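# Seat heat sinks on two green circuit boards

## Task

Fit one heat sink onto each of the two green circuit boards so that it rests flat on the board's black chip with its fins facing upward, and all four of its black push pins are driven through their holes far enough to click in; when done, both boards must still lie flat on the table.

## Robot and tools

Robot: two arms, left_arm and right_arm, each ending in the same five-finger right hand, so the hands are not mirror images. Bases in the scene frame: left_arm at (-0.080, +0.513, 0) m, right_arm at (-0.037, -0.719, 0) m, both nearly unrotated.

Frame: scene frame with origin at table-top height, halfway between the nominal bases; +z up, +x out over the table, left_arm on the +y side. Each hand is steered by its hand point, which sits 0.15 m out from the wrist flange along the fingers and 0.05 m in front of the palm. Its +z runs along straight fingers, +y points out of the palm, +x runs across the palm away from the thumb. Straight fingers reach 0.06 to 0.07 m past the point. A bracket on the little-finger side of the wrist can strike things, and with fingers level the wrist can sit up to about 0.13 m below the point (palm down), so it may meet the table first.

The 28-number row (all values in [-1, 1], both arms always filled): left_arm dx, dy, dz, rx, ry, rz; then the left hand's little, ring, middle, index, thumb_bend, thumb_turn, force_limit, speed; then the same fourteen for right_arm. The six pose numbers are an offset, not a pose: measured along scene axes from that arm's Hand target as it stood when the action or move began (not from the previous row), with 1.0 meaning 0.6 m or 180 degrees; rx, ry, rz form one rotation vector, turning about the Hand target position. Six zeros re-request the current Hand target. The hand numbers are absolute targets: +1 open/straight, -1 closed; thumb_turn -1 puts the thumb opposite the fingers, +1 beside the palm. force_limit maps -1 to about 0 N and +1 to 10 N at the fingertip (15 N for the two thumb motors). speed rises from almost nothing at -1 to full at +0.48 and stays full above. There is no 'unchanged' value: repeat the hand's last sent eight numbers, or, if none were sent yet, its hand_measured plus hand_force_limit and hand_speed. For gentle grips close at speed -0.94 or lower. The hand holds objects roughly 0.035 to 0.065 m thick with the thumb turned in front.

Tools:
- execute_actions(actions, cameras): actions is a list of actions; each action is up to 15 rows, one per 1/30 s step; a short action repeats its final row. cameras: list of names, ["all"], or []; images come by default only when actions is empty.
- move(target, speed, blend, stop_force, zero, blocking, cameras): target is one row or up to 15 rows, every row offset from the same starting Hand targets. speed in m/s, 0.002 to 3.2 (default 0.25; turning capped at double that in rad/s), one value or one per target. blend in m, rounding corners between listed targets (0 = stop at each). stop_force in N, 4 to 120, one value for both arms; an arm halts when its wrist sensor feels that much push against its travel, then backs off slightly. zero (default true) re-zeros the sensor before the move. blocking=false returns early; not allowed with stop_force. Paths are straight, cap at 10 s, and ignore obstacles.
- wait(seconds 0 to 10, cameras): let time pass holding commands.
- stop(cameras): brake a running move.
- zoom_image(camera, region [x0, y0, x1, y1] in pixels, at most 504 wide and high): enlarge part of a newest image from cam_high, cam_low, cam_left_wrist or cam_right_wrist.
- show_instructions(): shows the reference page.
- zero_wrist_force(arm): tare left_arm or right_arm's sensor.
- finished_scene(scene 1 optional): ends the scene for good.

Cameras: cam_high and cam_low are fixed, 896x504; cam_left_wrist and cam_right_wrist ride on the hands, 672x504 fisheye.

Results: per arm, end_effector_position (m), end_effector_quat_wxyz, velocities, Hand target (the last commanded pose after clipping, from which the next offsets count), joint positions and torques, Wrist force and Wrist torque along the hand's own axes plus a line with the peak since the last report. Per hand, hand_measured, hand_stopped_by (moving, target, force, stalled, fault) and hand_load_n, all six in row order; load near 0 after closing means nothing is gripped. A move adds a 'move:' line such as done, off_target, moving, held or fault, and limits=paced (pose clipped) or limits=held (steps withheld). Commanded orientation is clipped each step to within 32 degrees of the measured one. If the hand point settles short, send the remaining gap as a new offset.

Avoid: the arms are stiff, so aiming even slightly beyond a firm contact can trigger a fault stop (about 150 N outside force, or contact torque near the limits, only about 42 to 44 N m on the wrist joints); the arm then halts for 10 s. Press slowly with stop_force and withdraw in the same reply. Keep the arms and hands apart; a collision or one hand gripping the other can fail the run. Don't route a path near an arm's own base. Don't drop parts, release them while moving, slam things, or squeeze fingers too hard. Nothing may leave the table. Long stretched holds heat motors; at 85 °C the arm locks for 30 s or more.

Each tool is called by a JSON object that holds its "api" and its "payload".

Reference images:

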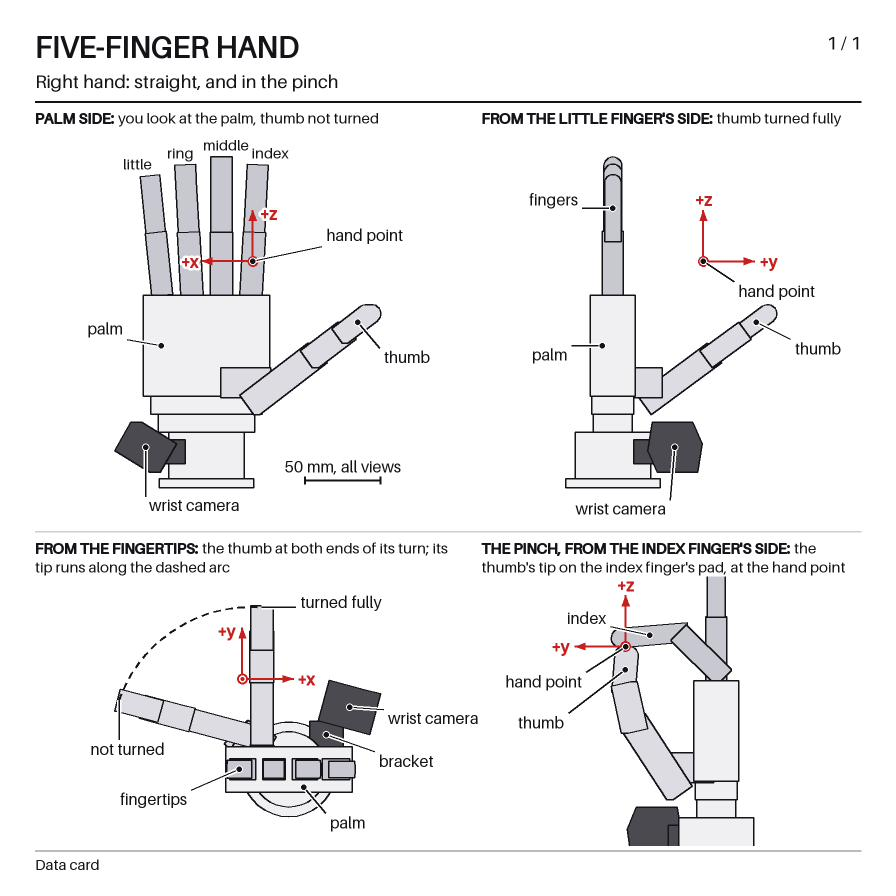

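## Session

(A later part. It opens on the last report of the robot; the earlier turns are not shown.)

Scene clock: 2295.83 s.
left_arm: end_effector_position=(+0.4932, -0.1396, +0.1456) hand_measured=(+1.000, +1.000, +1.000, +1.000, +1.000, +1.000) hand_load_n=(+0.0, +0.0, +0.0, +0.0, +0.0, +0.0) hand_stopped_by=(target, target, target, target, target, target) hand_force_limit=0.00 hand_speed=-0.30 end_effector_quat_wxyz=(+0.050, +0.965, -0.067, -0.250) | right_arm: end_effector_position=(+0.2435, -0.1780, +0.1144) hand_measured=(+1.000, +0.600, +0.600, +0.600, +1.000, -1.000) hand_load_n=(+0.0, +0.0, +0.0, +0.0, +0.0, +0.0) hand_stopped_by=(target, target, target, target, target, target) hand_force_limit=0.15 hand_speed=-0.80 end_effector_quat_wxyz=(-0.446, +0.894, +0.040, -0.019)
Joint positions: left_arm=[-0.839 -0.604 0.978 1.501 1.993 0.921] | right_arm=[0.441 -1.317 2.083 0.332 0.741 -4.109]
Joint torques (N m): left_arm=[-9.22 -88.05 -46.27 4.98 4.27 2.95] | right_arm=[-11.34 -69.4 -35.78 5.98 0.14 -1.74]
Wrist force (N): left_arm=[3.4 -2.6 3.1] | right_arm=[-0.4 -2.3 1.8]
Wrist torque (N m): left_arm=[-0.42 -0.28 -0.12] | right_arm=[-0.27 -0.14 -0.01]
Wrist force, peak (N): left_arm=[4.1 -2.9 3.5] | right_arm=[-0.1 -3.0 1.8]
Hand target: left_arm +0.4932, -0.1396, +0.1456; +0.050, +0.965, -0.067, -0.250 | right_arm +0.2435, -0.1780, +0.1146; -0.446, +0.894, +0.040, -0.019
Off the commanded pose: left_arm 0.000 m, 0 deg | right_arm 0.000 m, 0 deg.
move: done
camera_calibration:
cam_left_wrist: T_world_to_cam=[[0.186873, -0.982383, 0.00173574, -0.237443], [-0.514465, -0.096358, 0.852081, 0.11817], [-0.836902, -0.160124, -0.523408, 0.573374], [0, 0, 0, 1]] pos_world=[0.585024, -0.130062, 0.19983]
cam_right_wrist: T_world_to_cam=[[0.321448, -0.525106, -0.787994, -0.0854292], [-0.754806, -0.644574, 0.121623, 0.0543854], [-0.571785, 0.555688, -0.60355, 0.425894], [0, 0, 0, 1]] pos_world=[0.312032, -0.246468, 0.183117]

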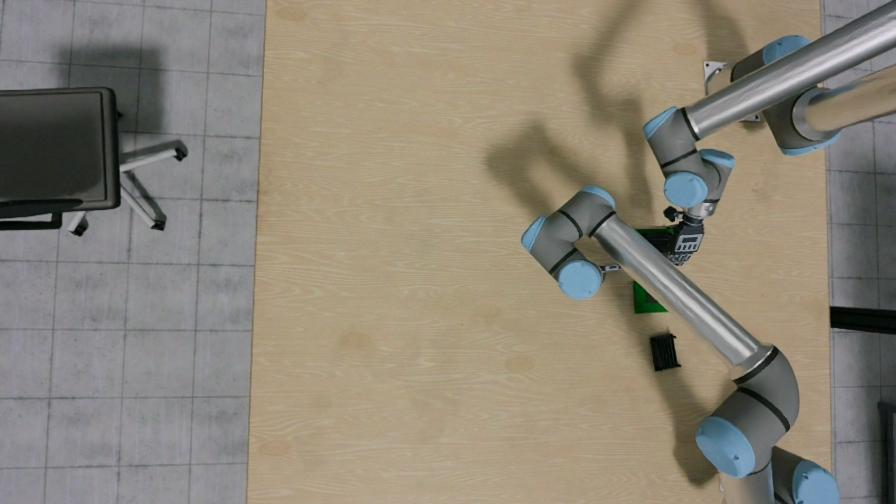

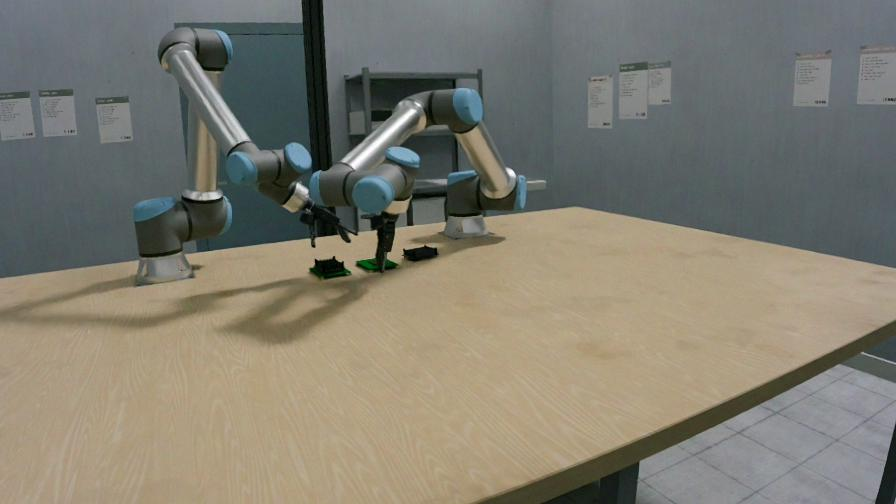

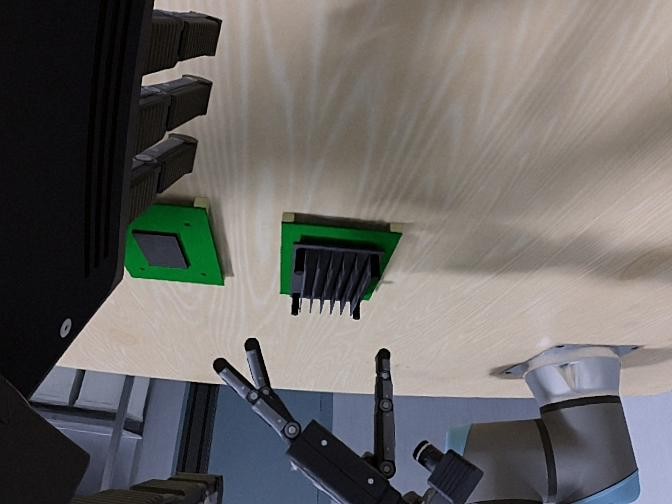

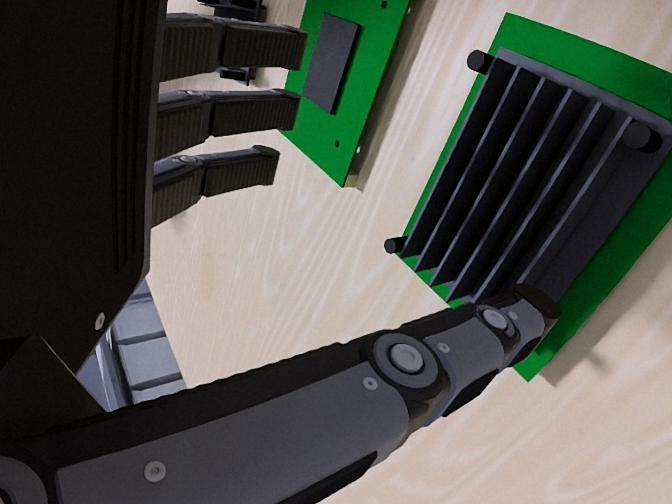

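{"api": "execute_actions", "payload": {"actions": [], "cameras": ["all"]}}

Scene clock: 2379.53 s.
left_arm: end_effector_position=(+0.4932, -0.1396, +0.1456) hand_measured=(+1.000, +1.000, +1.000, +1.000, +1.000, +1.000) hand_load_n=(+0.0, +0.0, +0.0, +0.0, +0.0, -0.5) hand_stopped_by=(target, target, target, target, target, target) hand_force_limit=0.00 hand_speed=-0.30 end_effector_quat_wxyz=(+0.050, +0.965, -0.067, -0.250) | right_arm: end_effector_position=(+0.2435, -0.1780, +0.1146) hand_measured=(+1.000, +0.600, +0.600, +0.600, +1.000, -1.000) hand_load_n=(+0.0, +0.0, +0.0, +0.0, +0.0, +0.0) hand_stopped_by=(target, target, target, target, target, target) hand_force_limit=0.15 hand_speed=-0.80 end_effector_quat_wxyz=(-0.446, +0.894, +0.040, -0.019)
Joint positions: left_arm=[-0.839 -0.604 0.978 1.501 1.993 0.921] | right_arm=[0.441 -1.317 2.083 0.333 0.74 -4.109]
Joint velocities: within noise
Joint torques (N m): left_arm=[-11.98 -89.56 -44.32 5.12 4.36 2.59] | right_arm=[-11 -68.03 -34.98 6.04 -3.66 -1.71]
Wrist force (N): left_arm=[3.7 -2.4 3.1] | right_arm=[-0.1 -2.8 1.8]
Wrist torque (N m): left_arm=[-0.40 -0.32 -0.11] | right_arm=[-0.35 -0.19 -0.01]
Wrist force, peak (N): left_arm=[4.0 -2.8 3.7] | right_arm=[-0.4 -2.9 1.7]
Hand target: left_arm +0.4932, -0.1396, +0.1456; +0.050, +0.965, -0.067, -0.250 | right_arm +0.2435, -0.1780, +0.1146; -0.446, +0.894, +0.040, -0.019
Off the commanded pose: left_arm 0.000 m, 0 deg | right_arm 0.000 m, 0 deg.
camera_calibration:
cam_left_wrist: T_world_to_cam=[[0.186873, -0.982383, 0.00173574, -0.237443], [-0.514465, -0.096358, 0.852081, 0.11817], [-0.836902, -0.160124, -0.523408, 0.573374], [0, 0, 0, 1]] pos_world=[0.585024, -0.130062, 0.19983]
cam_right_wrist: T_world_to_cam=[[0.321378, -0.525085, -0.788037, -0.085237], [-0.754811, -0.644562, 0.121657, 0.0543587], [-0.571819, 0.555721, -0.603488, 0.426022], [0, 0, 0, 1]] pos_world=[0.312031, -0.246468, 0.183316]

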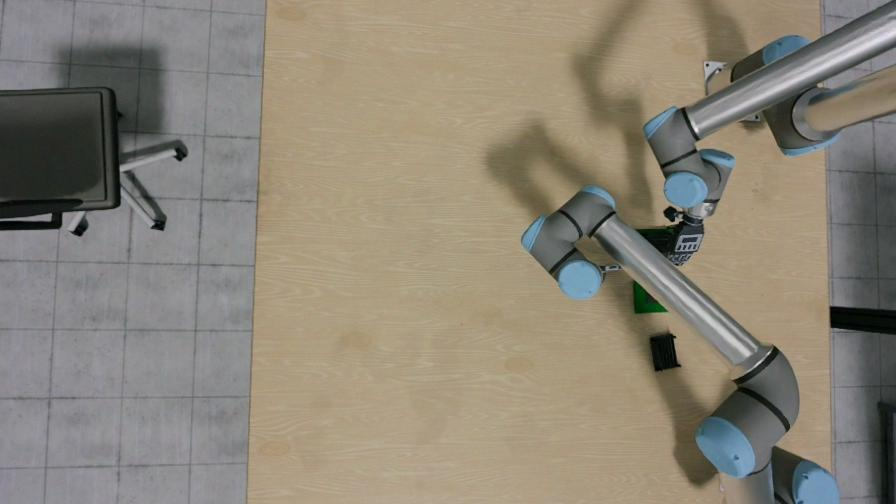

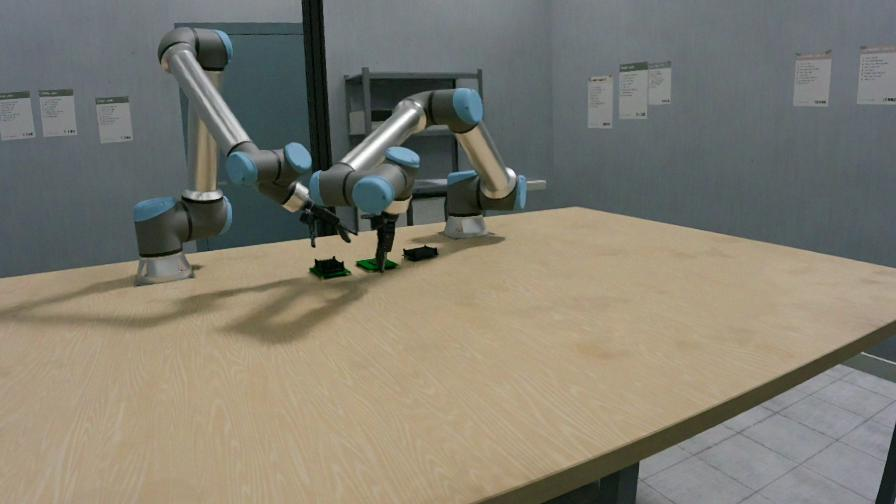

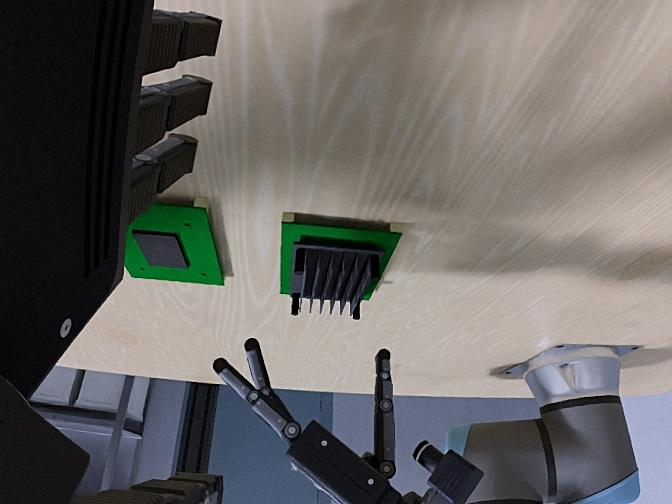

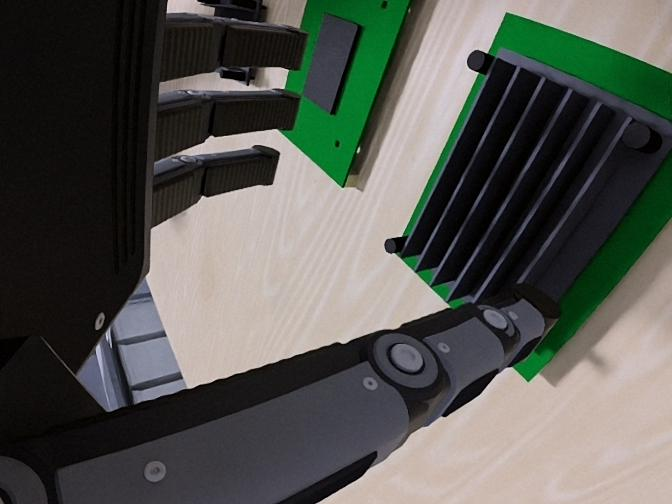

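{"api": "zoom_image", "payload": {"camera": "cam_left_wrist", "region": [260, 190, 430, 330]}}

{"api": "zoom_image", "payload": {"camera": "cam_right_wrist", "region": [370, 0, 672, 390]}}

Scaled by 2.965 from the camera's 672x504 image, which has a finer 960x720 frame.

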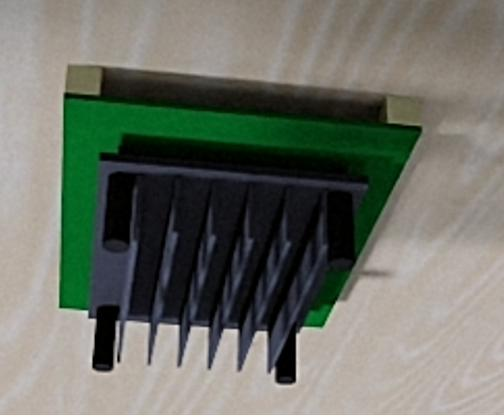

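Scaled by 1.292 from the camera's 672x504 image, which has a finer 960x720 frame.

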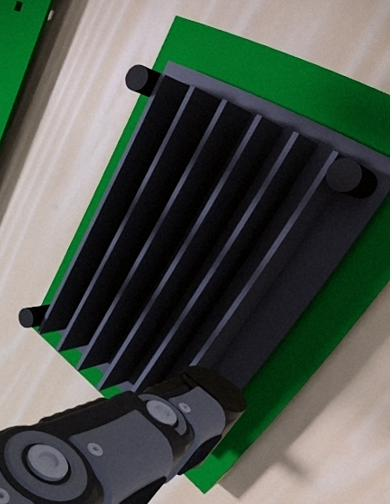

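{"api": "move", "payload": {"target": [[0,0,0,0,0,0, 1,1,1,1,1,1,0,-0.3, -0.046,-0.0528,0.1007,-0.2945,-0.0203,-0.0098, -1,-1,-1,1,1,-1,0.15,-0.3]], "speed": 0.12, "cameras": ["cam_left_wrist","cam_right_wrist","cam_high"]}}

Scene clock: 2545.87 s.
left_arm: end_effector_position=(+0.4932, -0.1396, +0.1456) hand_measured=(+1.000, +1.000, +1.000, +1.000, +1.000, +1.000) hand_load_n=(+0.0, +0.0, +0.0, +0.0, +0.0, +0.0) hand_stopped_by=(target, target, target, target, target, target) hand_force_limit=0.00 hand_speed=-0.30 end_effector_quat_wxyz=(+0.050, +0.965, -0.067, -0.250) | right_arm: end_effector_position=(+0.2159, -0.2097, +0.1750) hand_measured=(-1.000, -1.000, -1.000, +1.000, +1.000, -1.000) hand_load_n=(+0.0, +0.0, +0.5, +0.0, +0.0, +0.0) hand_stopped_by=(target, target, target, target, target, target) hand_force_limit=0.15 hand_speed=-0.30 end_effector_quat_wxyz=(+0.000, +1.000, +0.027, +0.000)
Joint positions: left_arm=[-0.839 -0.604 0.978 1.501 1.993 0.921] | right_arm=[0.797 -1.159 1.712 1.019 1.57 -3.93]
Joint torques (N m): left_arm=[-8.22 -88.73 -44.57 4.72 4.24 2.54] | right_arm=[5.43 -48.8 -38.58 7.38 3.21 1.81]
Wrist force (N): left_arm=[4.0 -2.6 3.3] | right_arm=[-0.1 0.0 0.5]
Wrist torque (N m): left_arm=[-0.45 -0.37 -0.09] | right_arm=[0.00 -0.04 -0.09]
Wrist force, peak (N): left_arm=[3.9 -2.7 3.6] | right_arm=[-0.2 -2.9 1.8]
Hand target: left_arm +0.4932, -0.1396, +0.1456; +0.050, +0.965, -0.067, -0.250 | right_arm +0.2159, -0.2097, +0.1750; +0.001, +1.000, +0.027, +0.000
Off the commanded pose: left_arm 0.000 m, 0 deg | right_arm 0.000 m, 0 deg.
move: done
camera_calibration:
cam_left_wrist: T_world_to_cam=[[0.186873, -0.982383, 0.00173574, -0.237443], [-0.514465, -0.096358, 0.852081, 0.11817], [-0.836902, -0.160124, -0.523408, 0.573374], [0, 0, 0, 1]] pos_world=[0.585024, -0.130062, 0.19983]
cam_right_wrist: T_world_to_cam=[[0.32529, -0.945044, -0.0328367, -0.266533], [-0.792875, -0.291506, 0.535138, 0.0156609], [-0.515301, -0.148039, -0.844126, 0.346617], [0, 0, 0, 1]] pos_world=[0.27773, -0.196008, 0.275456]
Images, in order (width x height): cam_high 896x504, cam_left_wrist 672x504, cam_right_wrist 672x504.

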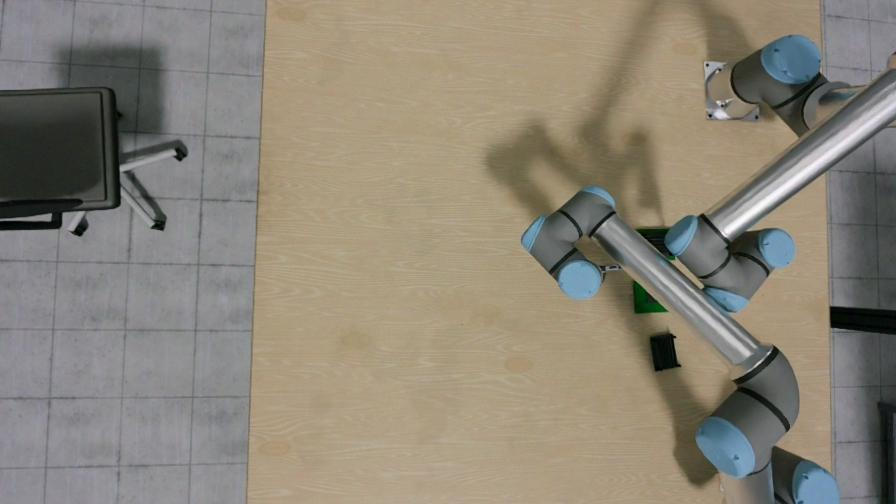

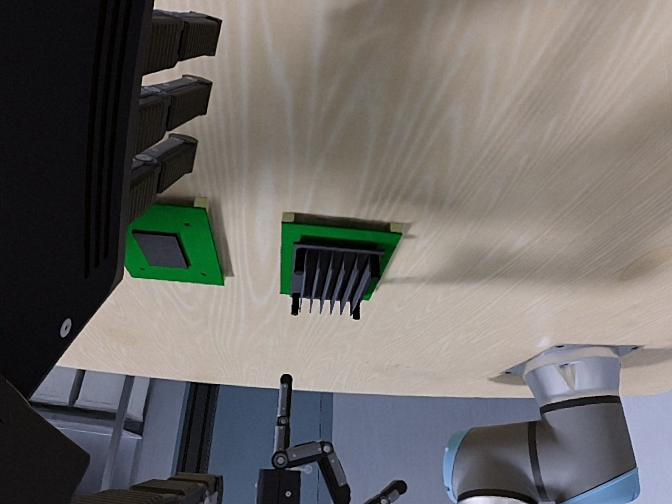

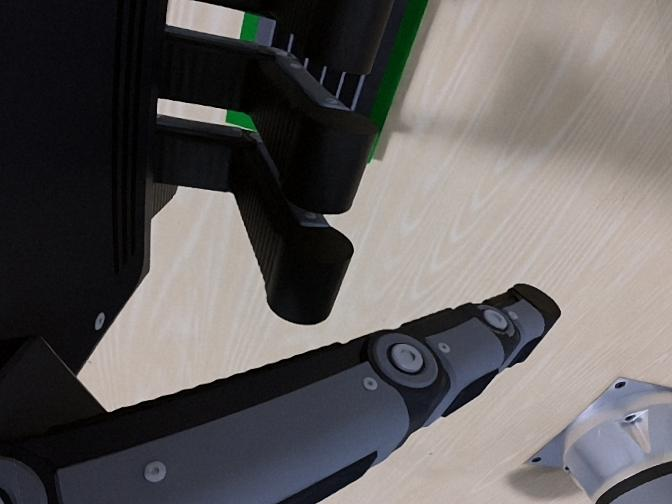

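{"api": "move", "payload": {"target": [[0,0,0,0,0,0, 1,1,1,1,1,1,0,-0.3, 0,0,-0.09,0,0,0, -1,-1,-1,1,1,-1,0.15,-0.3]], "speed": 0.06, "cameras": ["cam_left_wrist"]}}

{"api": "zoom_image", "payload": {"camera": "cam_left_wrist", "region": [260, 190, 430, 330]}}

Scene clock: 2568.50 s.
left_arm: end_effector_position=(+0.4932, -0.1396, +0.1456) hand_measured=(+1.000, +1.000, +1.000, +1.000, +1.000, +1.000) hand_load_n=(+0.0, +0.0, +0.0, +0.0, +0.0, +0.0) hand_stopped_by=(target, target, target, target, target, target) hand_force_limit=0.00 hand_speed=-0.30 end_effector_quat_wxyz=(+0.050, +0.965, -0.067, -0.250) | right_arm: end_effector_position=(+0.2158, -0.2098, +0.1548) hand_measured=(-1.000, -1.000, -1.000, +1.000, +1.000, -1.000) hand_load_n=(+0.0, +0.0, +0.0, +0.0, +0.0, +0.0) hand_stopped_by=(target, target, target, target, target, target) hand_force_limit=0.15 hand_speed=-0.30 end_effector_quat_wxyz=(+0.001, +1.000, +0.027, -0.001)
Joint positions: left_arm=[-0.839 -0.604 0.978 1.501 1.993 0.921] | right_arm=[0.798 -1.141 1.726 0.987 1.571 -3.93]
Joint torques (N m): left_arm=[-8.31 -88.61 -44.63 4.75 4.18 2.7] | right_arm=[5.76 -87.15 -38.86 7.33 2.92 1.76]
Wrist force (N): left_arm=[3.6 -2.8 2.8] | right_arm=[0.0 -0.1 0.4]
Wrist torque (N m): left_arm=[-0.44 -0.30 -0.12] | right_arm=[-0.02 -0.06 -0.09]
Wrist force, peak (N): left_arm=[4.0 -3.0 3.2] | right_arm=[0.1 0.0 2.2]
Hand target: left_arm +0.4932, -0.1396, +0.1456; +0.050, +0.965, -0.067, -0.250 | right_arm +0.2159, -0.2097, +0.1551; +0.001, +1.000, +0.027, +0.000 (not the last commanded pose)
Off the commanded pose: left_arm 0.000 m, 0 deg | right_arm 0.034 m, 0 deg.
move: held (right_arm; a check stopped the path); limits=held
pose unreachable (right arm): on one or more control steps of this call, first in action 0 (counted from 0), this arm could not follow its commanded pose, so it was not sent that pose on those steps. It may still have moved: this result reports where it is.
cause: moving toward the commanded pose would bring a part of the arm too close to another arm (a part of this arm just beyond joint 3 (elbow) and a part of the left arm just beyond its joint 3 (elbow), 7 mm apart when this arm was first held).
camera_calibration:
cam_left_wrist: T_world_to_cam=[[0.186873, -0.982383, 0.00173574, -0.237443], [-0.514465, -0.096358, 0.852081, 0.11817], [-0.836902, -0.160124, -0.523408, 0.573374], [0, 0, 0, 1]] pos_world=[0.585024, -0.130062, 0.19983]
Images, in order (width x height): cam_left_wrist 672x504.

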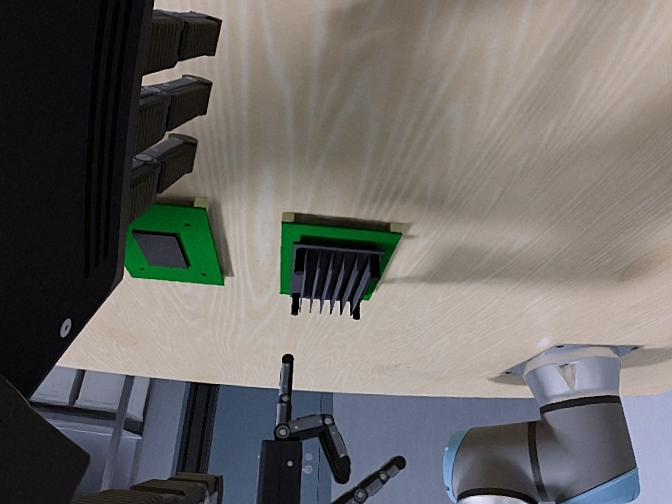

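Scaled by 2.965 from the camera's 672x504 image, which has a finer 960x720 frame.

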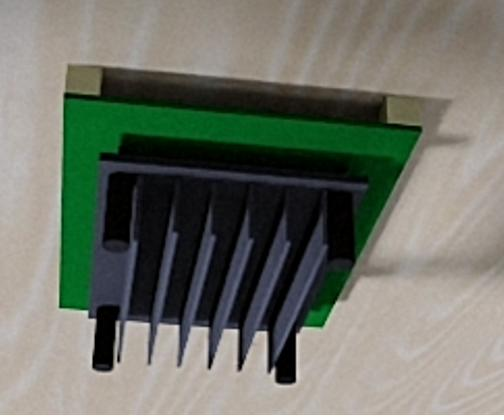

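{"api": "move", "payload": {"target": [[0,0,0,0,0,0, 1,1,1,1,1,1,0,-0.3, 0,0,0.06,0,0,0, -1,-1,-1,1,1,-1,0.15,-0.3]], "speed": 0.1}}

{"api": "move", "payload": {"target": [[-0.2062,0.3037,0.0502,0,0,0.2839, 1,1,1,1,1,1,0,-0.3, 0,0,0,0,0,0, -1,-1,-1,1,1,-1,0.15,-0.3]], "speed": 0.12, "cameras": ["cam_left_wrist","cam_high"]}}

Scene clock: 2682.70 s.
left_arm: end_effector_position=(+0.4932, -0.1396, +0.1456) hand_measured=(+1.000, +1.000, +1.000, +1.000, +1.000, +1.000) hand_load_n=(+0.0, +0.0, -0.5, +0.0, +0.0, +0.0) hand_stopped_by=(target, target, target, target, target, target) hand_force_limit=0.00 hand_speed=-0.30 end_effector_quat_wxyz=(+0.050, +0.965, -0.067, -0.250) | right_arm: end_effector_position=(+0.2159, -0.2097, +0.1909) hand_measured=(-1.000, -1.000, -1.000, +1.000, +1.000, -1.000) hand_load_n=(+0.0, +0.0, +0.0, +0.0, +0.0, +0.0) hand_stopped_by=(target, target, target, target, target, target) hand_force_limit=0.15 hand_speed=-0.30 end_effector_quat_wxyz=(+0.001, +1.000, +0.027, +0.000)
Joint positions: left_arm=[-0.839 -0.604 0.978 1.501 1.993 0.921] | right_arm=[0.798 -1.172 1.699 1.045 1.571 -3.93]
Joint torques (N m): left_arm=[-9.35 -88.44 -44.01 4.81 4.08 3.3] | right_arm=[5.66 -84.46 -40.28 6.85 1.58 1.6]
Wrist force (N): left_arm=[3.5 -2.8 2.8] | right_arm=[-0.1 -0.1 0.4]
Wrist torque (N m): left_arm=[-0.43 -0.28 -0.13] | right_arm=[-0.01 -0.03 -0.09]
Wrist force, peak (N): left_arm=[4.1 -2.6 3.6] | right_arm=[0.0 -0.3 1.0]
Hand target: left_arm +0.4932, -0.1396, +0.1456; +0.050, +0.965, -0.067, -0.250 | right_arm +0.2159, -0.2097, +0.1911; +0.001, +1.000, +0.027, +0.000
Off the commanded pose: left_arm 0.000 m, 0 deg | right_arm 0.000 m, 0 deg.
move: done

Scene clock: 2687.07 s.
left_arm: end_effector_position=(+0.3695, +0.0426, +0.1757) hand_measured=(+1.000, +1.000, +1.000, +1.000, +1.000, +1.000) hand_load_n=(+0.0, +0.0, +0.0, +0.0, +0.0, +0.0) hand_stopped_by=(target, target, target, target, target, target) hand_force_limit=0.00 hand_speed=-0.30 end_effector_quat_wxyz=(+0.153, +0.899, +0.355, -0.204) | right_arm: end_effector_position=(+0.2159, -0.2097, +0.1911) hand_measured=(-1.000, -1.000, -1.000, +1.000, +1.000, -1.000) hand_load_n=(+0.0, +0.0, +0.0, +0.0, -0.5, +0.0) hand_stopped_by=(target, target, target, target, target, target) hand_force_limit=0.15 hand_speed=-0.30 end_effector_quat_wxyz=(+0.001, +1.000, +0.027, +0.000)
Joint positions: left_arm=[-0.831 -1.208 1.863 0.752 2.062 -0.069] | right_arm=[0.798 -1.172 1.699 1.045 1.571 -3.93]
Joint torques (N m): left_arm=[-15.43 -79.22 -23.87 0.42 -1.67 -2.84] | right_arm=[-1.71 -85.25 -38.87 7.08 -0.03 -1.23]
Wrist force (N): left_arm=[3.6 -2.7 3.5] | right_arm=[-0.1 -0.5 0.2]
Wrist torque (N m): left_arm=[-0.40 -0.33 0.06] | right_arm=[-0.06 -0.03 -0.10]
Wrist force, peak (N): left_arm=[3.6 -3.6 3.9] | right_arm=[0.1 -0.6 0.7]
Hand target: left_arm +0.3695, +0.0426, +0.1757; +0.153, +0.899, +0.355, -0.204 | right_arm +0.2159, -0.2097, +0.1911; +0.001, +1.000, +0.027, +0.000
Off the commanded pose: left_arm 0.000 m, 0 deg | right_arm 0.000 m, 0 deg.
move: done
camera_calibration:
cam_left_wrist: T_world_to_cam=[[0.881786, -0.471646, 0.00171855, -0.313892], [-0.248149, -0.460832, 0.852089, -0.0364542], [-0.401092, -0.751787, -0.523394, 0.378928], [0, 0, 0, 1]] pos_world=[0.419725, 0.120028, 0.229931]
Images, in order (width x height): cam_high 896x504, cam_left_wrist 672x504.

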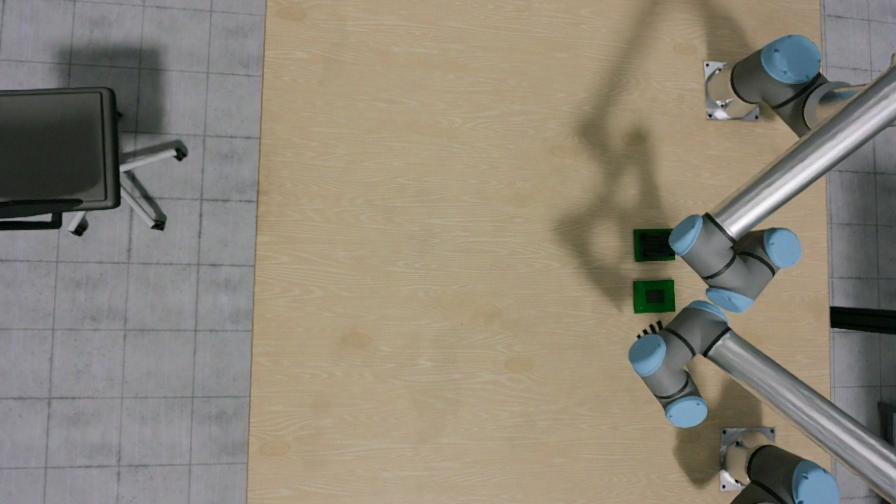

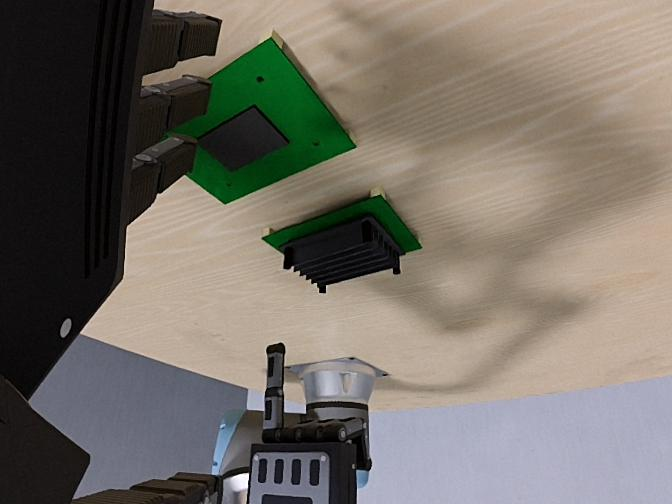

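{"api": "move", "payload": {"target": [[0,0,0,0,0,0, 1,1,1,1,1,1,0,-0.3, 0,0,-0.11,0,0,0, -1,-1,-1,1,1,-1,0.15,-0.3]], "speed": 0.08, "cameras": ["cam_left_wrist"]}}

{"api": "zoom_image", "payload": {"camera": "cam_left_wrist", "region": [240, 180, 440, 340]}}

Scene clock: 2707.63 s.
left_arm: end_effector_position=(+0.3695, +0.0426, +0.1757) hand_measured=(+1.000, +1.000, +1.000, +1.000, +1.000, +1.000) hand_load_n=(+0.0, +0.0, +0.0, +0.0, +0.0, +0.0) hand_stopped_by=(target, target, target, target, target, target) hand_force_limit=0.00 hand_speed=-0.30 end_effector_quat_wxyz=(+0.153, +0.899, +0.355, -0.204) | right_arm: end_effector_position=(+0.2159, -0.2097, +0.1254) hand_measured=(-1.000, -1.000, -1.000, +1.000, +1.000, -1.000) hand_load_n=(+0.0, +0.0, +0.0, +0.0, +0.0, +0.0) hand_stopped_by=(target, target, target, target, target, target) hand_force_limit=0.15 hand_speed=-0.30 end_effector_quat_wxyz=(+0.001, +1.000, +0.027, +0.000)
Joint positions: left_arm=[-0.831 -1.208 1.863 0.752 2.062 -0.069] | right_arm=[0.798 -1.113 1.746 0.939 1.571 -3.93]
Joint torques (N m): left_arm=[-17.21 -76.55 -24.4 0.08 -1.84 -3.02] | right_arm=[-4.8 -53.25 -19.31 0.62 -1.41 -0.49]
Wrist force (N): left_arm=[3.7 -3.0 3.7] | right_arm=[0.1 -0.3 0.3]
Wrist torque (N m): left_arm=[-0.47 -0.35 0.04] | right_arm=[-0.04 -0.07 -0.09]
Wrist force, peak (N): left_arm=[4.1 -3.0 3.6] | right_arm=[-0.4 0.0 1.0]
Hand target: left_arm +0.3695, +0.0426, +0.1757; +0.153, +0.899, +0.355, -0.204 | right_arm +0.2159, -0.2097, +0.1251; +0.001, +1.000, +0.027, +0.000
Off the commanded pose: left_arm 0.000 m, 0 deg | right_arm 0.000 m, 0 deg.
move: done
camera_calibration:
cam_left_wrist: T_world_to_cam=[[0.88191, -0.471415, 0.0017197, -0.313973], [-0.248031, -0.4609, 0.852087, -0.0364951], [-0.400894, -0.75189, -0.523397, 0.378859], [0, 0, 0, 1]] pos_world=[0.419726, 0.120028, 0.229931]
Images, in order (width x height): cam_left_wrist 672x504.

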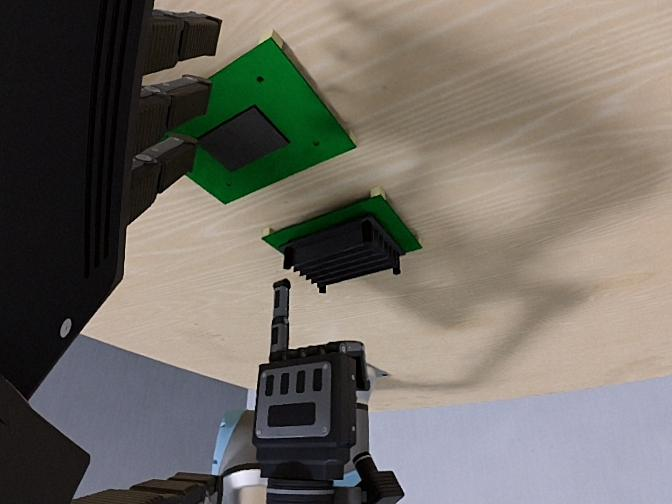

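Scaled by 2.520 from the camera's 672x504 image, which has a finer 960x720 frame.

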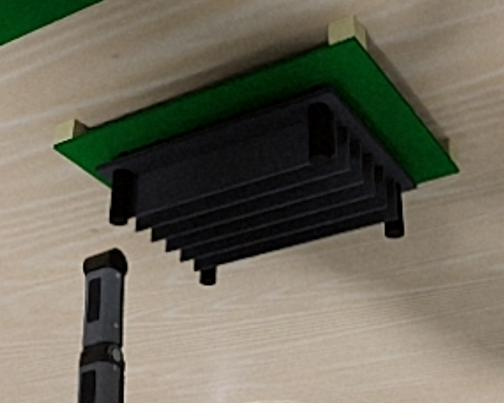

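{"api": "move", "payload": {"target": [[0,0,0,0,0,0, 1,1,1,1,1,1,0,-0.3, 0.0033,-0.005,-0.018,0,0,0, -1,-1,-1,1,1,-1,0.15,-0.3]], "speed": 0.03, "stop_force": 6, "cameras": ["cam_left_wrist"]}}

{"api": "zoom_image", "payload": {"camera": "cam_left_wrist", "region": [250, 200, 370, 320]}}

Scene clock: 2740.13 s.
left_arm: end_effector_position=(+0.3695, +0.0426, +0.1757) hand_measured=(+1.000, +1.000, +1.000, +1.000, +1.000, +1.000) hand_load_n=(+0.0, +0.0, +0.0, +0.0, +0.0, -0.5) hand_stopped_by=(target, target, target, target, target, target) hand_force_limit=0.00 hand_speed=-0.30 end_effector_quat_wxyz=(+0.153, +0.899, +0.355, -0.204) | right_arm: end_effector_position=(+0.2178, -0.2127, +0.1143) hand_measured=(-1.000, -1.000, -1.000, +1.000, +1.000, -1.000) hand_load_n=(+0.0, +0.0, +0.0, +0.0, +0.0, +0.0) hand_stopped_by=(target, target, target, target, target, target) hand_force_limit=0.15 hand_speed=-0.30 end_effector_quat_wxyz=(+0.001, +1.000, +0.027, +0.000)
Joint positions: left_arm=[-0.831 -1.208 1.863 0.752 2.062 -0.069] | right_arm=[0.792 -1.104 1.756 0.92 1.571 -3.936]
Joint torques (N m): left_arm=[-16.7 -76.28 -23.79 0.26 -1.73 -2.78] | right_arm=[-10.77 -50.94 -18.69 0.31 -0.39 -1.97]
Wrist force (N): left_arm=[3.0 -2.6 3.3] | right_arm=[0.3 -0.1 0.7]
Wrist torque (N m): left_arm=[-0.37 -0.23 0.01] | right_arm=[-0.03 -0.10 -0.07]
Wrist force, peak (N): left_arm=[3.9 -2.9 4.0] | right_arm=[0.5 -0.3 0.8]
Hand target: left_arm +0.3695, +0.0426, +0.1757; +0.153, +0.899, +0.355, -0.204 | right_arm +0.2178, -0.2127, +0.1143; +0.001, +1.000, +0.027, +0.000
Off the commanded pose: left_arm 0.000 m, 0 deg | right_arm 0.000 m, 0 deg.
move: done
camera_calibration:
cam_left_wrist: T_world_to_cam=[[0.88191, -0.471415, 0.0017197, -0.313973], [-0.248031, -0.4609, 0.852087, -0.0364951], [-0.400894, -0.75189, -0.523397, 0.378859], [0, 0, 0, 1]] pos_world=[0.419726, 0.120028, 0.229931]
Images, in order (width x height): cam_left_wrist 672x504.

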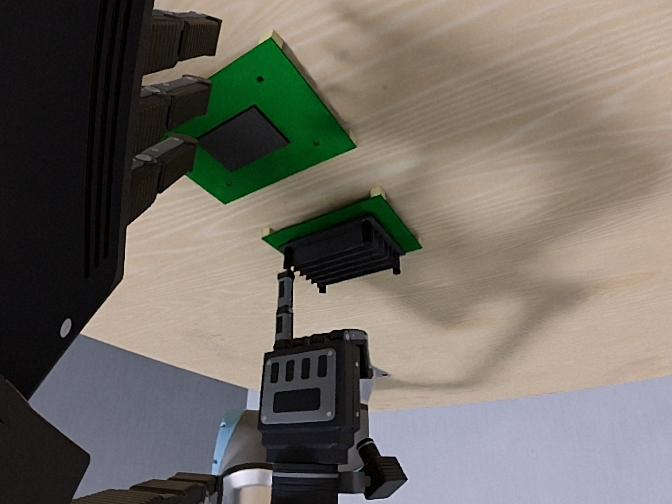

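Scaled by 4.200 from the camera's 672x504 image, which has a finer 960x720 frame.

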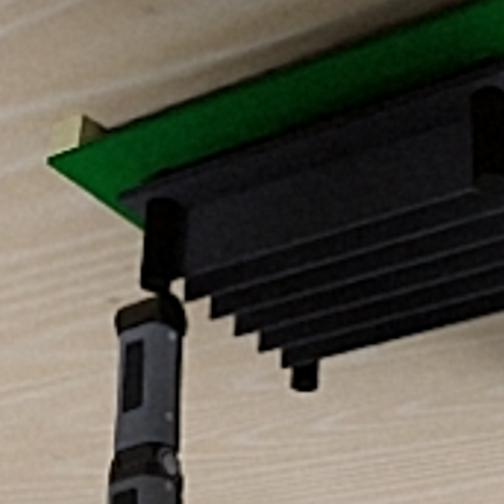

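{"api": "move", "payload": {"target": [[0,0,0,0,0,0, 1,1,1,1,1,1,0,-0.3, 0.0008,-0.0008,-0.018,0,0,0, -1,-1,-1,1,1,-1,0.15,-0.3]], "speed": 0.005, "stop_force": 8, "cameras": ["cam_left_wrist"]}}

{"api": "zoom_image", "payload": {"camera": "cam_left_wrist", "region": [250, 180, 430, 320]}}

Scene clock: 2758.97 s.
left_arm: end_effector_position=(+0.3695, +0.0426, +0.1757) hand_measured=(+1.000, +1.000, +1.000, +1.000, +1.000, +1.000) hand_load_n=(+0.0, +0.0, +0.0, +0.0, +0.0, +0.0) hand_stopped_by=(target, target, target, target, target, target) hand_force_limit=0.00 hand_speed=-0.30 end_effector_quat_wxyz=(+0.153, +0.899, +0.355, -0.204) | right_arm: end_effector_position=(+0.2181, -0.2129, +0.1099) hand_measured=(-1.000, -1.000, -1.000, +1.000, +1.000, -1.000) hand_load_n=(+0.0, +0.0, +0.0, +0.0, +0.0, +0.0) hand_stopped_by=(target, target, target, target, target, target) hand_force_limit=0.15 hand_speed=-0.30 end_effector_quat_wxyz=(+0.001, +1.000, +0.027, +0.000)
Joint positions: left_arm=[-0.831 -1.208 1.863 0.752 2.062 -0.069] | right_arm=[0.791 -1.1 1.759 0.913 1.571 -3.936]
Joint torques (N m): left_arm=[-17.17 -77.95 -23.88 0.26 -1.59 -2.98] | right_arm=[0.28 -81.82 -33.84 5.04 2.51 0.62]
Wrist force (N): left_arm=[3.6 -2.8 3.9] | right_arm=[-0.2 -0.3 -8.5]
Wrist torque (N m): left_arm=[-0.44 -0.35 0.05] | right_arm=[0.46 -0.04 -0.11]
Wrist force, peak (N): left_arm=[4.0 -3.0 4.0] | right_arm=[0.1 -0.1 -10.9]
Hand target: left_arm +0.3695, +0.0426, +0.1757; +0.153, +0.899, +0.355, -0.204 | right_arm +0.2180, -0.2129, +0.1099; +0.001, +1.000, +0.027, +0.000 (not the last commanded pose)
Off the commanded pose: left_arm 0.000 m, 0 deg | right_arm 0.006 m, 0 deg.
move: contact (right_arm)
camera_calibration:
cam_left_wrist: T_world_to_cam=[[0.88191, -0.471415, 0.0017197, -0.313973], [-0.248031, -0.4609, 0.852087, -0.0364951], [-0.400894, -0.75189, -0.523397, 0.378859], [0, 0, 0, 1]] pos_world=[0.419726, 0.120028, 0.229931]
Images, in order (width x height): cam_left_wrist 672x504.

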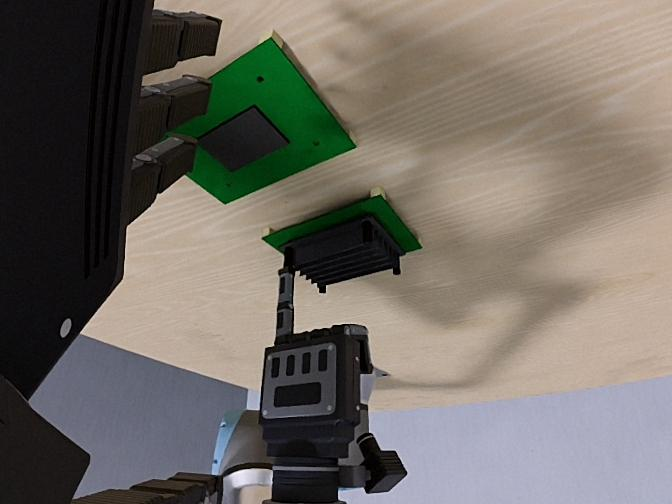

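Scaled by 2.800 from the camera's 672x504 image, which has a finer 960x720 frame.

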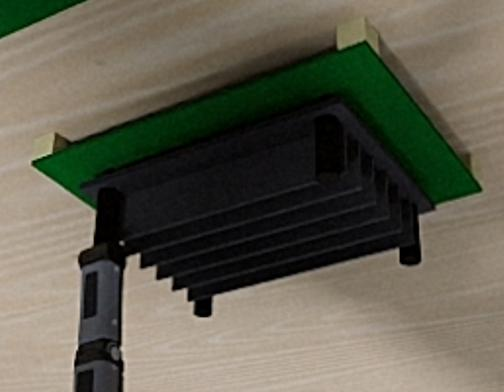

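{"api": "move", "payload": {"target": [[0,0,0,0,0,0, 1,1,1,1,1,1,0,-0.3, 0,0,-0.01,0,0,0, -1,-1,-1,1,1,-1,0.15,-0.3]], "speed": 0.004, "stop_force": 16, "zero": false, "cameras": ["cam_left_wrist"]}}

{"api": "zoom_image", "payload": {"camera": "cam_left_wrist", "region": [250, 180, 430, 320]}}

Scene clock: 2773.37 s.
left_arm: end_effector_position=(+0.3695, +0.0426, +0.1757) hand_measured=(+1.000, +1.000, +1.000, +1.000, +1.000, +1.000) hand_load_n=(+0.0, +0.0, +0.0, +0.0, +0.0, +0.0) hand_stopped_by=(target, target, target, target, target, target) hand_force_limit=0.00 hand_speed=-0.30 end_effector_quat_wxyz=(+0.153, +0.899, +0.355, -0.204) | right_arm: end_effector_position=(+0.2181, -0.2128, +0.1093) hand_measured=(-1.000, -1.000, -1.000, +1.000, +1.000, -1.000) hand_load_n=(+0.0, +0.0, +0.0, +0.0, +0.0, +0.0) hand_stopped_by=(target, target, target, target, target, target) hand_force_limit=0.15 hand_speed=-0.30 end_effector_quat_wxyz=(+0.000, +1.000, +0.027, +0.000)
Joint positions: left_arm=[-0.831 -1.208 1.863 0.752 2.062 -0.069] | right_arm=[0.791 -1.099 1.759 0.912 1.571 -3.936]
Joint torques (N m): left_arm=[-14.71 -79.22 -23.38 0.04 -1.4 -2.79] | right_arm=[7.22 -78.12 -32.22 2.51 1.52 1.15]
Wrist force (N): left_arm=[3.5 -3.1 3.5] | right_arm=[-0.4 -0.3 -15.2]
Wrist torque (N m): left_arm=[-0.47 -0.31 0.03] | right_arm=[0.93 -0.04 -0.12]
Wrist force, peak (N): left_arm=[3.7 -2.9 4.0] | right_arm=[-0.1 -0.3 -19.2]
Hand target: left_arm +0.3695, +0.0426, +0.1757; +0.153, +0.899, +0.355, -0.204 | right_arm +0.2181, -0.2128, +0.1093; +0.000, +1.000, +0.027, +0.000 (not the last commanded pose)
Off the commanded pose: left_arm 0.000 m, 0 deg | right_arm 0.005 m, 0 deg.
move: contact (right_arm)
camera_calibration:
cam_left_wrist: T_world_to_cam=[[0.88191, -0.471415, 0.0017197, -0.313973], [-0.248031, -0.4609, 0.852087, -0.0364951], [-0.400894, -0.75189, -0.523397, 0.378859], [0, 0, 0, 1]] pos_world=[0.419726, 0.120028, 0.229931]
Images, in order (width x height): cam_left_wrist 672x504.

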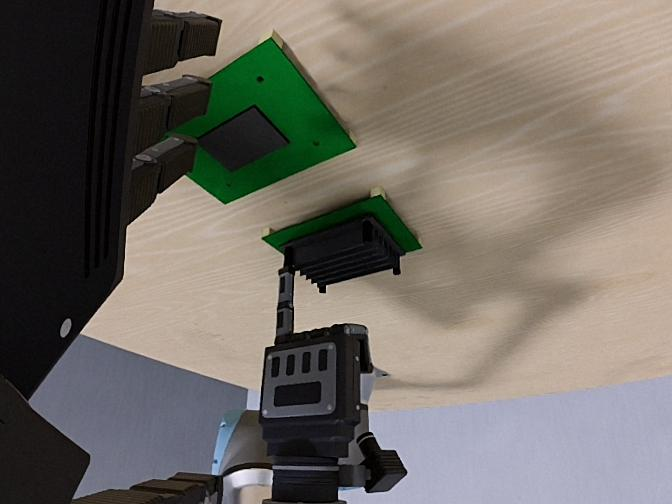

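Scaled by 2.800 from the camera's 672x504 image, which has a finer 960x720 frame.

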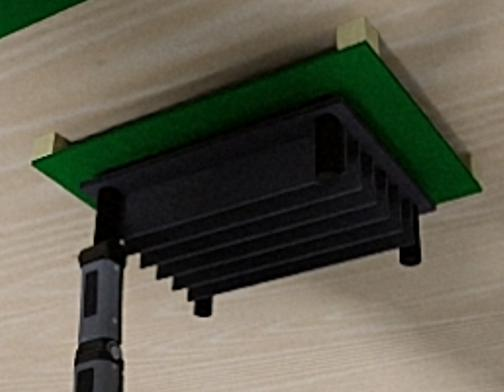

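{"api": "move", "payload": {"target": [[0,0,0,0,0,0, 1,1,1,1,1,1,0,-0.3, 0,0,-0.012,0,0,0, -1,-1,-1,1,1,-1,0.15,-0.3]], "speed": 0.004, "stop_force": 28, "zero": false, "cameras": ["cam_left_wrist"]}}

{"api": "zoom_image", "payload": {"camera": "cam_left_wrist", "region": [250, 180, 430, 320]}}

Scene clock: 2791.03 s.
left_arm: end_effector_position=(+0.3695, +0.0426, +0.1757) hand_measured=(+1.000, +1.000, +1.000, +1.000, +1.000, +1.000) hand_load_n=(+0.0, +0.0, +0.0, +0.0, +0.0, +0.0) hand_stopped_by=(target, target, target, target, target, target) hand_force_limit=0.00 hand_speed=-0.30 end_effector_quat_wxyz=(+0.153, +0.899, +0.355, -0.204) | right_arm: end_effector_position=(+0.2182, -0.2128, +0.1031) hand_measured=(-1.000, -1.000, -1.000, +1.000, +1.000, -1.000) hand_load_n=(+0.0, +0.0, +0.0, +0.5, +0.0, +0.0) hand_stopped_by=(target, target, target, target, target, target) hand_force_limit=0.15 hand_speed=-0.30 end_effector_quat_wxyz=(+0.000, +1.000, +0.027, +0.000)
Joint positions: left_arm=[-0.831 -1.208 1.863 0.752 2.062 -0.069] | right_arm=[0.791 -1.093 1.763 0.902 1.571 -3.936]
Joint torques (N m): left_arm=[-15.02 -77.06 -24.19 0.15 -1.59 -2.95] | right_arm=[4.85 -69.26 -26.17 1.72 1.23 0.95]
Wrist force (N): left_arm=[3.6 -2.8 3.4] | right_arm=[1.2 -3.0 -29.2]
Wrist torque (N m): left_arm=[-0.41 -0.34 0.05] | right_arm=[1.88 -0.09 -0.02]
Wrist force, peak (N): left_arm=[4.2 -2.7 3.9] | right_arm=[1.7 -2.5 -31.5]
Hand target: left_arm +0.3695, +0.0426, +0.1757; +0.153, +0.899, +0.355, -0.204 | right_arm +0.2182, -0.2128, +0.1031; +0.000, +1.000, +0.027, +0.000 (not the last commanded pose)
Off the commanded pose: left_arm 0.000 m, 0 deg | right_arm 0.001 m, 0 deg.
move: contact (right_arm)
camera_calibration:
cam_left_wrist: T_world_to_cam=[[0.88191, -0.471415, 0.0017197, -0.313973], [-0.248031, -0.4609, 0.852087, -0.0364951], [-0.400894, -0.75189, -0.523397, 0.378859], [0, 0, 0, 1]] pos_world=[0.419726, 0.120028, 0.229931]
Images, in order (width x height): cam_left_wrist 672x504.

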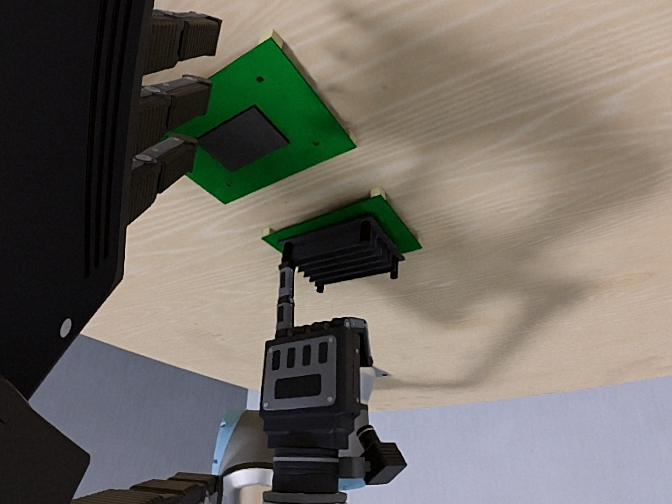

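Scaled by 2.800 from the camera's 672x504 image, which has a finer 960x720 frame.

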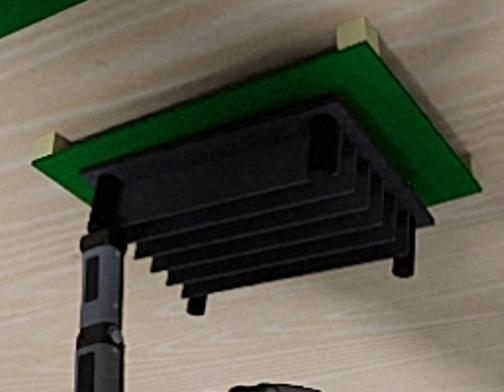

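{"api": "zoom_image", "payload": {"camera": "cam_left_wrist", "region": [255, 210, 345, 300]}}

{"api": "zoom_image", "payload": {"camera": "cam_left_wrist", "region": [335, 200, 425, 290]}}

Scaled by 5.600 from the camera's 672x504 image, which has a finer 960x720 frame.

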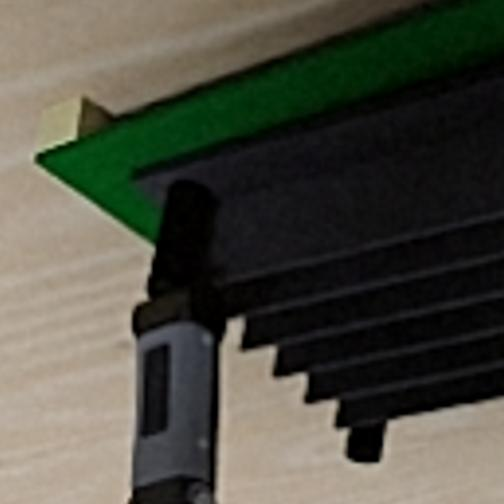

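Scaled by 5.600 from the camera's 672x504 image, which has a finer 960x720 frame.

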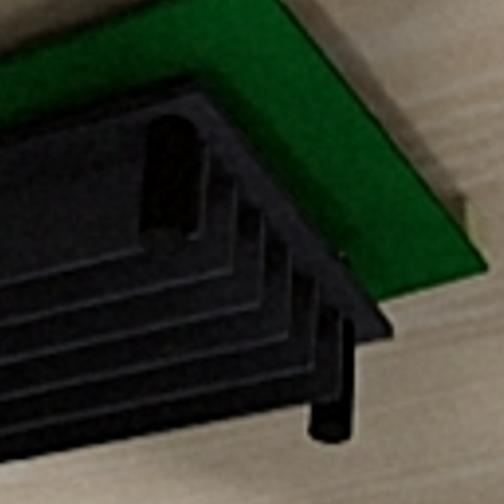

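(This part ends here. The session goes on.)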